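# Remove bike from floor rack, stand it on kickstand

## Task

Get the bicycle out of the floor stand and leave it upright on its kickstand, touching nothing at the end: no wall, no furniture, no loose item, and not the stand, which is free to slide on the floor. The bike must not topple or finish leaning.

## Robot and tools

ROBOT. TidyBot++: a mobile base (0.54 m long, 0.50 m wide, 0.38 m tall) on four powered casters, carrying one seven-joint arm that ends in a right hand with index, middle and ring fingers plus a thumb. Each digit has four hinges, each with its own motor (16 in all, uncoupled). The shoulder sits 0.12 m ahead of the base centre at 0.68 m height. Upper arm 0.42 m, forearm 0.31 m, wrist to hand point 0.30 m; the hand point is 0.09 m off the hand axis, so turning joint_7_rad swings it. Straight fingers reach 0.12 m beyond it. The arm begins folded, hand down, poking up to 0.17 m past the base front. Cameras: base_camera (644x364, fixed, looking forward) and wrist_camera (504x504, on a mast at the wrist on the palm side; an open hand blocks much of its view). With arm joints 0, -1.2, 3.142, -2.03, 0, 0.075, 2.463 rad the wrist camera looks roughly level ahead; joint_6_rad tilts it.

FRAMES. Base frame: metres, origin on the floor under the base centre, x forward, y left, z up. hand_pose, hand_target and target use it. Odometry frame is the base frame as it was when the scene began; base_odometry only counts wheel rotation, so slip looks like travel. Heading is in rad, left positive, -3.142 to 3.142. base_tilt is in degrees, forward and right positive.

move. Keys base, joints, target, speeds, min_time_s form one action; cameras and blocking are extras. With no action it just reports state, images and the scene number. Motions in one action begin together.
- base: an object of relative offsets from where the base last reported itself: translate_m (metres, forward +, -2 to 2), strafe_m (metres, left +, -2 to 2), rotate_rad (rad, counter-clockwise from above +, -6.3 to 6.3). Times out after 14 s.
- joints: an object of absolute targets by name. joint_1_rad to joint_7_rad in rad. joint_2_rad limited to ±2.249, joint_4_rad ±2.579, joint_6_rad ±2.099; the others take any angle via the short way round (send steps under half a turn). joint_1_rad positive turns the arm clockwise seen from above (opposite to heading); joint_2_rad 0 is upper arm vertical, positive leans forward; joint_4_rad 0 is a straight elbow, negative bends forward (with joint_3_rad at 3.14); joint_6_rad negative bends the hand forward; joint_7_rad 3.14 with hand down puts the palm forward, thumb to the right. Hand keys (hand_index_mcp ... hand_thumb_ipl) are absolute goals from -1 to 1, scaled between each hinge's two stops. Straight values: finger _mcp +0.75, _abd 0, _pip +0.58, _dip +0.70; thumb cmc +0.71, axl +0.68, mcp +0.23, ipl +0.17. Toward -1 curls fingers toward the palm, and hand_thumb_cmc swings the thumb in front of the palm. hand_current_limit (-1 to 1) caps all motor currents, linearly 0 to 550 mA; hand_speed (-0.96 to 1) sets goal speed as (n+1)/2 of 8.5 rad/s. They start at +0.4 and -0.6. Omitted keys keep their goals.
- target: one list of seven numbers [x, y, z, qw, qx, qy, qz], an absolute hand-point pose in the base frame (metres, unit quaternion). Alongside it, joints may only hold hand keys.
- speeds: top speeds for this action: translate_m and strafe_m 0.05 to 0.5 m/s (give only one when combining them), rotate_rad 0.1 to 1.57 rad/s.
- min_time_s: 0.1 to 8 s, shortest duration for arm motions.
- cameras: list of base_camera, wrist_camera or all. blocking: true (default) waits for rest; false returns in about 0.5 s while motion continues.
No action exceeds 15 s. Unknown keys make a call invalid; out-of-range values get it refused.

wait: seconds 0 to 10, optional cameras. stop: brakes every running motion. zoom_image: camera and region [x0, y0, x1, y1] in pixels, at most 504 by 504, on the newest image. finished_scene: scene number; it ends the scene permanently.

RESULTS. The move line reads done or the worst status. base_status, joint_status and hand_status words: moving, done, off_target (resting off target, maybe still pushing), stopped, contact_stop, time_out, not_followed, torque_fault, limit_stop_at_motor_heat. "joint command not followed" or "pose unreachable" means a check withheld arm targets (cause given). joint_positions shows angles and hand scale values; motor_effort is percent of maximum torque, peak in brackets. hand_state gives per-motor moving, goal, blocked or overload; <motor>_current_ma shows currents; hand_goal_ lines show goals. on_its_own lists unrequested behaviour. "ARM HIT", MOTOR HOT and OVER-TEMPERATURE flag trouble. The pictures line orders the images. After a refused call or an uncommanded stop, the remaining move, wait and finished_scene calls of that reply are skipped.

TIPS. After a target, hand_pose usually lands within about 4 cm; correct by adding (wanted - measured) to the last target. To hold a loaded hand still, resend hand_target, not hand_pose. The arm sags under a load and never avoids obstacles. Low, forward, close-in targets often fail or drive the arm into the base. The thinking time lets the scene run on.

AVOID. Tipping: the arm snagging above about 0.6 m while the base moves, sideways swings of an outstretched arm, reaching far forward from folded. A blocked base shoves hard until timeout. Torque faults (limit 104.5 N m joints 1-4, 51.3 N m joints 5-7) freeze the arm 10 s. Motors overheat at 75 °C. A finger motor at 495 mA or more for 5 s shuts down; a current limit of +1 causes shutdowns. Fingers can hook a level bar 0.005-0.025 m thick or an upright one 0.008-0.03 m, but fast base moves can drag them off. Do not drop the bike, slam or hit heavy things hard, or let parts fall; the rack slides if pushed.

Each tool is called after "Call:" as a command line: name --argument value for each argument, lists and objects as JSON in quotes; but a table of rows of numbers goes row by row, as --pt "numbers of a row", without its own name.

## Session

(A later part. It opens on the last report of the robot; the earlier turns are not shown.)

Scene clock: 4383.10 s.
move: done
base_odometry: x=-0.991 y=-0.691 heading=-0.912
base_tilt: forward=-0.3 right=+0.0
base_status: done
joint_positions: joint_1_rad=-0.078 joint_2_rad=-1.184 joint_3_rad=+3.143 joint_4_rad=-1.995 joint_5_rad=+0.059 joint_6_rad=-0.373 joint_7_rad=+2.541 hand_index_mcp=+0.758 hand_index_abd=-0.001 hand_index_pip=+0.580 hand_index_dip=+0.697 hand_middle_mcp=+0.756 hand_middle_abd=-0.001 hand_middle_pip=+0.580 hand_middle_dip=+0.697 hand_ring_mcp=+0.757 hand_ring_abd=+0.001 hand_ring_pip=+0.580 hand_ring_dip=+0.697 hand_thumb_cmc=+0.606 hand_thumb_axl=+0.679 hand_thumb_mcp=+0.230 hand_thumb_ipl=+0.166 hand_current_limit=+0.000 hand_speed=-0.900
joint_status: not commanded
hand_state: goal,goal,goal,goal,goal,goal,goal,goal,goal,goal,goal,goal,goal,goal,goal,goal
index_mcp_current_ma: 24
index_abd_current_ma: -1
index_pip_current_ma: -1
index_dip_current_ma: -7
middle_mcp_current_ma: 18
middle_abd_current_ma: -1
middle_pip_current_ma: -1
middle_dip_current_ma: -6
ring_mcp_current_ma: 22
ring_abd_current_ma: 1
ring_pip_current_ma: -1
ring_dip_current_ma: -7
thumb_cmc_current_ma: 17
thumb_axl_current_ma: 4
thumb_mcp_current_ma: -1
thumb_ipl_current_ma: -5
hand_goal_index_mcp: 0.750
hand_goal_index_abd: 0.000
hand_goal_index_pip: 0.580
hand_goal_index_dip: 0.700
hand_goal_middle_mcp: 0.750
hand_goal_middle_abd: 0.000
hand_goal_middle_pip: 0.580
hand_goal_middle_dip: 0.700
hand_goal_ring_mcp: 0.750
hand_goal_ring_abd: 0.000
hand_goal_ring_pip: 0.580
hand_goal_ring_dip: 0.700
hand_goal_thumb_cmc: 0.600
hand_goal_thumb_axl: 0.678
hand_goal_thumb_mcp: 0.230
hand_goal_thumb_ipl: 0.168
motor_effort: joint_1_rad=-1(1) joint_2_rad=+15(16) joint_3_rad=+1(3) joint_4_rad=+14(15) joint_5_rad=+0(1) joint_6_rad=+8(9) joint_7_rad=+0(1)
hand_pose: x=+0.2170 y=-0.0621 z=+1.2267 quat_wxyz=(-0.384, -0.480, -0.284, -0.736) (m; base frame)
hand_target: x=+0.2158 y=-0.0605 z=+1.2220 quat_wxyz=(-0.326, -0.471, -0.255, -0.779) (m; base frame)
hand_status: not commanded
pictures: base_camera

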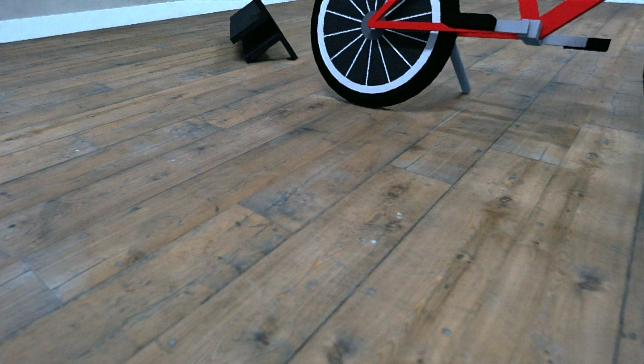

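Call:
move --joints '{"joint_1_rad": -0.3, "joint_6_rad": -0.5}' --cameras '["wrist_camera"]'

Call:
zoom_image --camera "wrist_camera" --region '[240, 150, 504, 504]'

Scene clock: 4392.50 s.
move: done
base_odometry: x=-0.991 y=-0.691 heading=-0.912
base_tilt: forward=-0.3 right=+0.0
base_status: not commanded
joint_positions: joint_1_rad=-0.275 joint_2_rad=-1.184 joint_3_rad=+3.143 joint_4_rad=-1.997 joint_5_rad=+0.059 joint_6_rad=-0.443 joint_7_rad=+2.541 hand_index_mcp=+0.758 hand_index_abd=-0.001 hand_index_pip=+0.580 hand_index_dip=+0.697 hand_middle_mcp=+0.756 hand_middle_abd=-0.001 hand_middle_pip=+0.580 hand_middle_dip=+0.697 hand_ring_mcp=+0.757 hand_ring_abd=+0.001 hand_ring_pip=+0.580 hand_ring_dip=+0.697 hand_thumb_cmc=+0.606 hand_thumb_axl=+0.679 hand_thumb_mcp=+0.230 hand_thumb_ipl=+0.166 hand_current_limit=+0.000 hand_speed=-0.900
joint_status: all done
hand_state: goal,goal,goal,goal,goal,goal,goal,goal,goal,goal,goal,goal,goal,goal,goal,goal
index_mcp_current_ma: 24
index_abd_current_ma: -1
index_pip_current_ma: -1
index_dip_current_ma: -7
middle_mcp_current_ma: 18
middle_abd_current_ma: -1
middle_pip_current_ma: -1
middle_dip_current_ma: -6
ring_mcp_current_ma: 22
ring_abd_current_ma: 1
ring_pip_current_ma: -1
ring_dip_current_ma: -7
thumb_cmc_current_ma: 17
thumb_axl_current_ma: 4
thumb_mcp_current_ma: -1
thumb_ipl_current_ma: -5
hand_goal_index_mcp: 0.750
hand_goal_index_abd: 0.000
hand_goal_index_pip: 0.580
hand_goal_index_dip: 0.700
hand_goal_middle_mcp: 0.750
hand_goal_middle_abd: 0.000
hand_goal_middle_pip: 0.580
hand_goal_middle_dip: 0.700
hand_goal_ring_mcp: 0.750
hand_goal_ring_abd: 0.000
hand_goal_ring_pip: 0.580
hand_goal_ring_dip: 0.700
hand_goal_thumb_cmc: 0.600
hand_goal_thumb_axl: 0.678
hand_goal_thumb_mcp: 0.230
hand_goal_thumb_ipl: 0.168
motor_effort: joint_1_rad=+0(3) joint_2_rad=+15(16) joint_3_rad=+0(2) joint_4_rad=+15(15) joint_5_rad=+0(1) joint_6_rad=+9(10) joint_7_rad=+1(1)
hand_pose: x=+0.2389 y=-0.0396 z=+1.2073 quat_wxyz=(-0.302, -0.474, -0.346, -0.751) (m; base frame)
hand_target: x=+0.2544 y=-0.0312 z=+1.1687 quat_wxyz=(-0.230, -0.511, -0.346, -0.753) (m; base frame)
hand_status: not commanded
pictures: wrist_camera
camera_calibration:
wrist_camera: T_world_to_cam=[[0.142571, -0.984561, 0.101551, -0.173694], [-0.430005, -0.154023, -0.889591, 1.12231], [0.891498, 0.0831624, -0.445326, 0.455748], [0, 0, 0, 1]] pos_world=[0.101064, -0.0360518, 1.21899]

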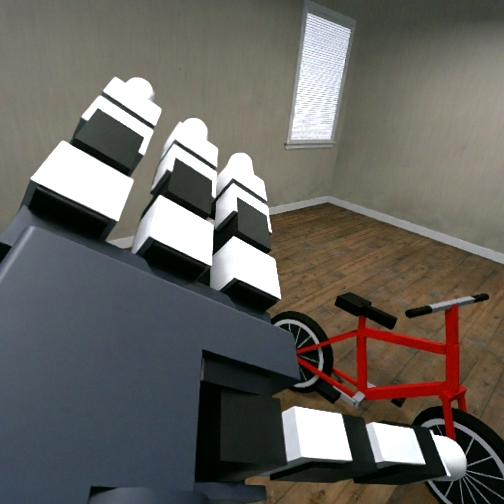

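Scaled by 1.424 from the camera's 504x504 image, which has a finer 720x720 frame.

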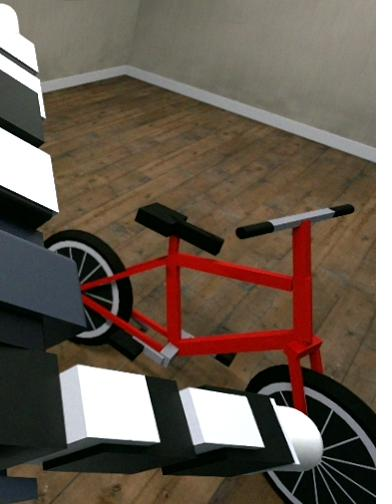

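Call:
move --base '{"rotate_rad": 0.35}' --cameras '["all"]'

Call:
zoom_image --camera "wrist_camera" --region '[240, 150, 504, 504]'

Call:
zoom_image --camera "base_camera" --region '[300, 0, 644, 150]'

Scene clock: 4399.27 s.
move: done
base_odometry: x=-0.991 y=-0.691 heading=-0.562
base_tilt: forward=-0.3 right=+0.0
base_status: done
joint_positions: joint_1_rad=-0.279 joint_2_rad=-1.184 joint_3_rad=+3.143 joint_4_rad=-1.997 joint_5_rad=+0.059 joint_6_rad=-0.443 joint_7_rad=+2.541 hand_index_mcp=+0.758 hand_index_abd=+0.000 hand_index_pip=+0.580 hand_index_dip=+0.697 hand_middle_mcp=+0.756 hand_middle_abd=+0.000 hand_middle_pip=+0.580 hand_middle_dip=+0.697 hand_ring_mcp=+0.757 hand_ring_abd=+0.001 hand_ring_pip=+0.580 hand_ring_dip=+0.697 hand_thumb_cmc=+0.606 hand_thumb_axl=+0.679 hand_thumb_mcp=+0.230 hand_thumb_ipl=+0.166 hand_current_limit=+0.000 hand_speed=-0.900
joint_status: not commanded
hand_state: goal,goal,goal,goal,goal,goal,goal,goal,goal,goal,goal,goal,goal,goal,goal,goal
index_mcp_current_ma: 24
index_abd_current_ma: -1
index_pip_current_ma: -1
index_dip_current_ma: -7
middle_mcp_current_ma: 18
middle_abd_current_ma: -1
middle_pip_current_ma: -1
middle_dip_current_ma: -6
ring_mcp_current_ma: 22
ring_abd_current_ma: 1
ring_pip_current_ma: -1
ring_dip_current_ma: -7
thumb_cmc_current_ma: 17
thumb_axl_current_ma: 4
thumb_mcp_current_ma: -1
thumb_ipl_current_ma: -5
hand_goal_index_mcp: 0.750
hand_goal_index_abd: 0.000
hand_goal_index_pip: 0.580
hand_goal_index_dip: 0.700
hand_goal_middle_mcp: 0.750
hand_goal_middle_abd: 0.000
hand_goal_middle_pip: 0.580
hand_goal_middle_dip: 0.700
hand_goal_ring_mcp: 0.750
hand_goal_ring_abd: 0.000
hand_goal_ring_pip: 0.580
hand_goal_ring_dip: 0.700
hand_goal_thumb_cmc: 0.600
hand_goal_thumb_axl: 0.678
hand_goal_thumb_mcp: 0.230
hand_goal_thumb_ipl: 0.168
motor_effort: joint_1_rad=-1(1) joint_2_rad=+16(16) joint_3_rad=+1(2) joint_4_rad=+15(15) joint_5_rad=-1(1) joint_6_rad=+9(9) joint_7_rad=+1(1)
hand_pose: x=+0.2390 y=-0.0392 z=+1.2073 quat_wxyz=(-0.301, -0.474, -0.347, -0.751) (m; base frame)
hand_target: x=+0.2544 y=-0.0312 z=+1.1687 quat_wxyz=(-0.230, -0.511, -0.346, -0.753) (m; base frame)
hand_status: not commanded
pictures: base_camera, wrist_camera
camera_calibration:
wrist_camera: T_world_to_cam=[[0.146443, -0.983993, 0.101548, -0.174186], [-0.429381, -0.15571, -0.889599, 1.12228], [0.891171, 0.0866728, -0.445311, 0.455699], [0, 0, 0, 1]] pos_world=[0.101287, -0.0361456, 1.21899]

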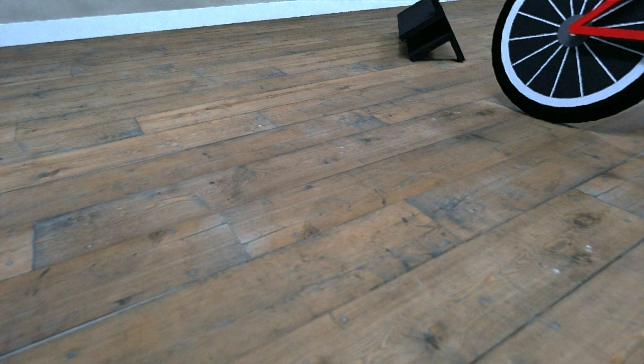

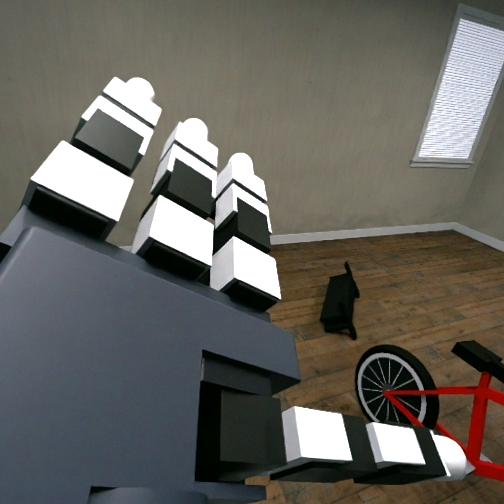

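Scaled by 1.424 from the camera's 504x504 image, which has a finer 720x720 frame.

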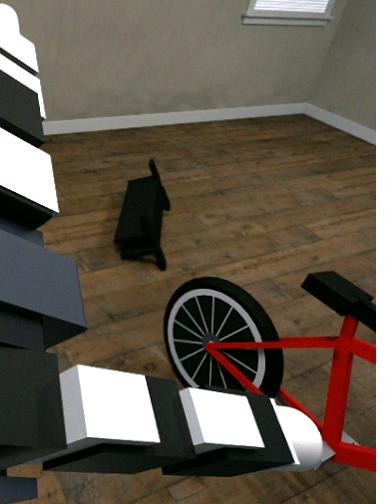

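Scaled by 1.465.

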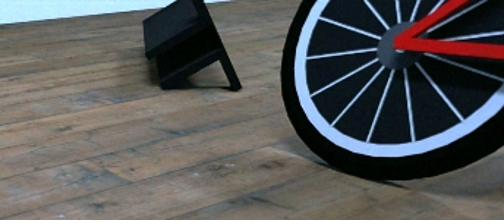

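The rack is well clear of the bike, and the bike stands free on its kickstand.

Call:
finished_scene --scene 1

The scene is finished: the task was done.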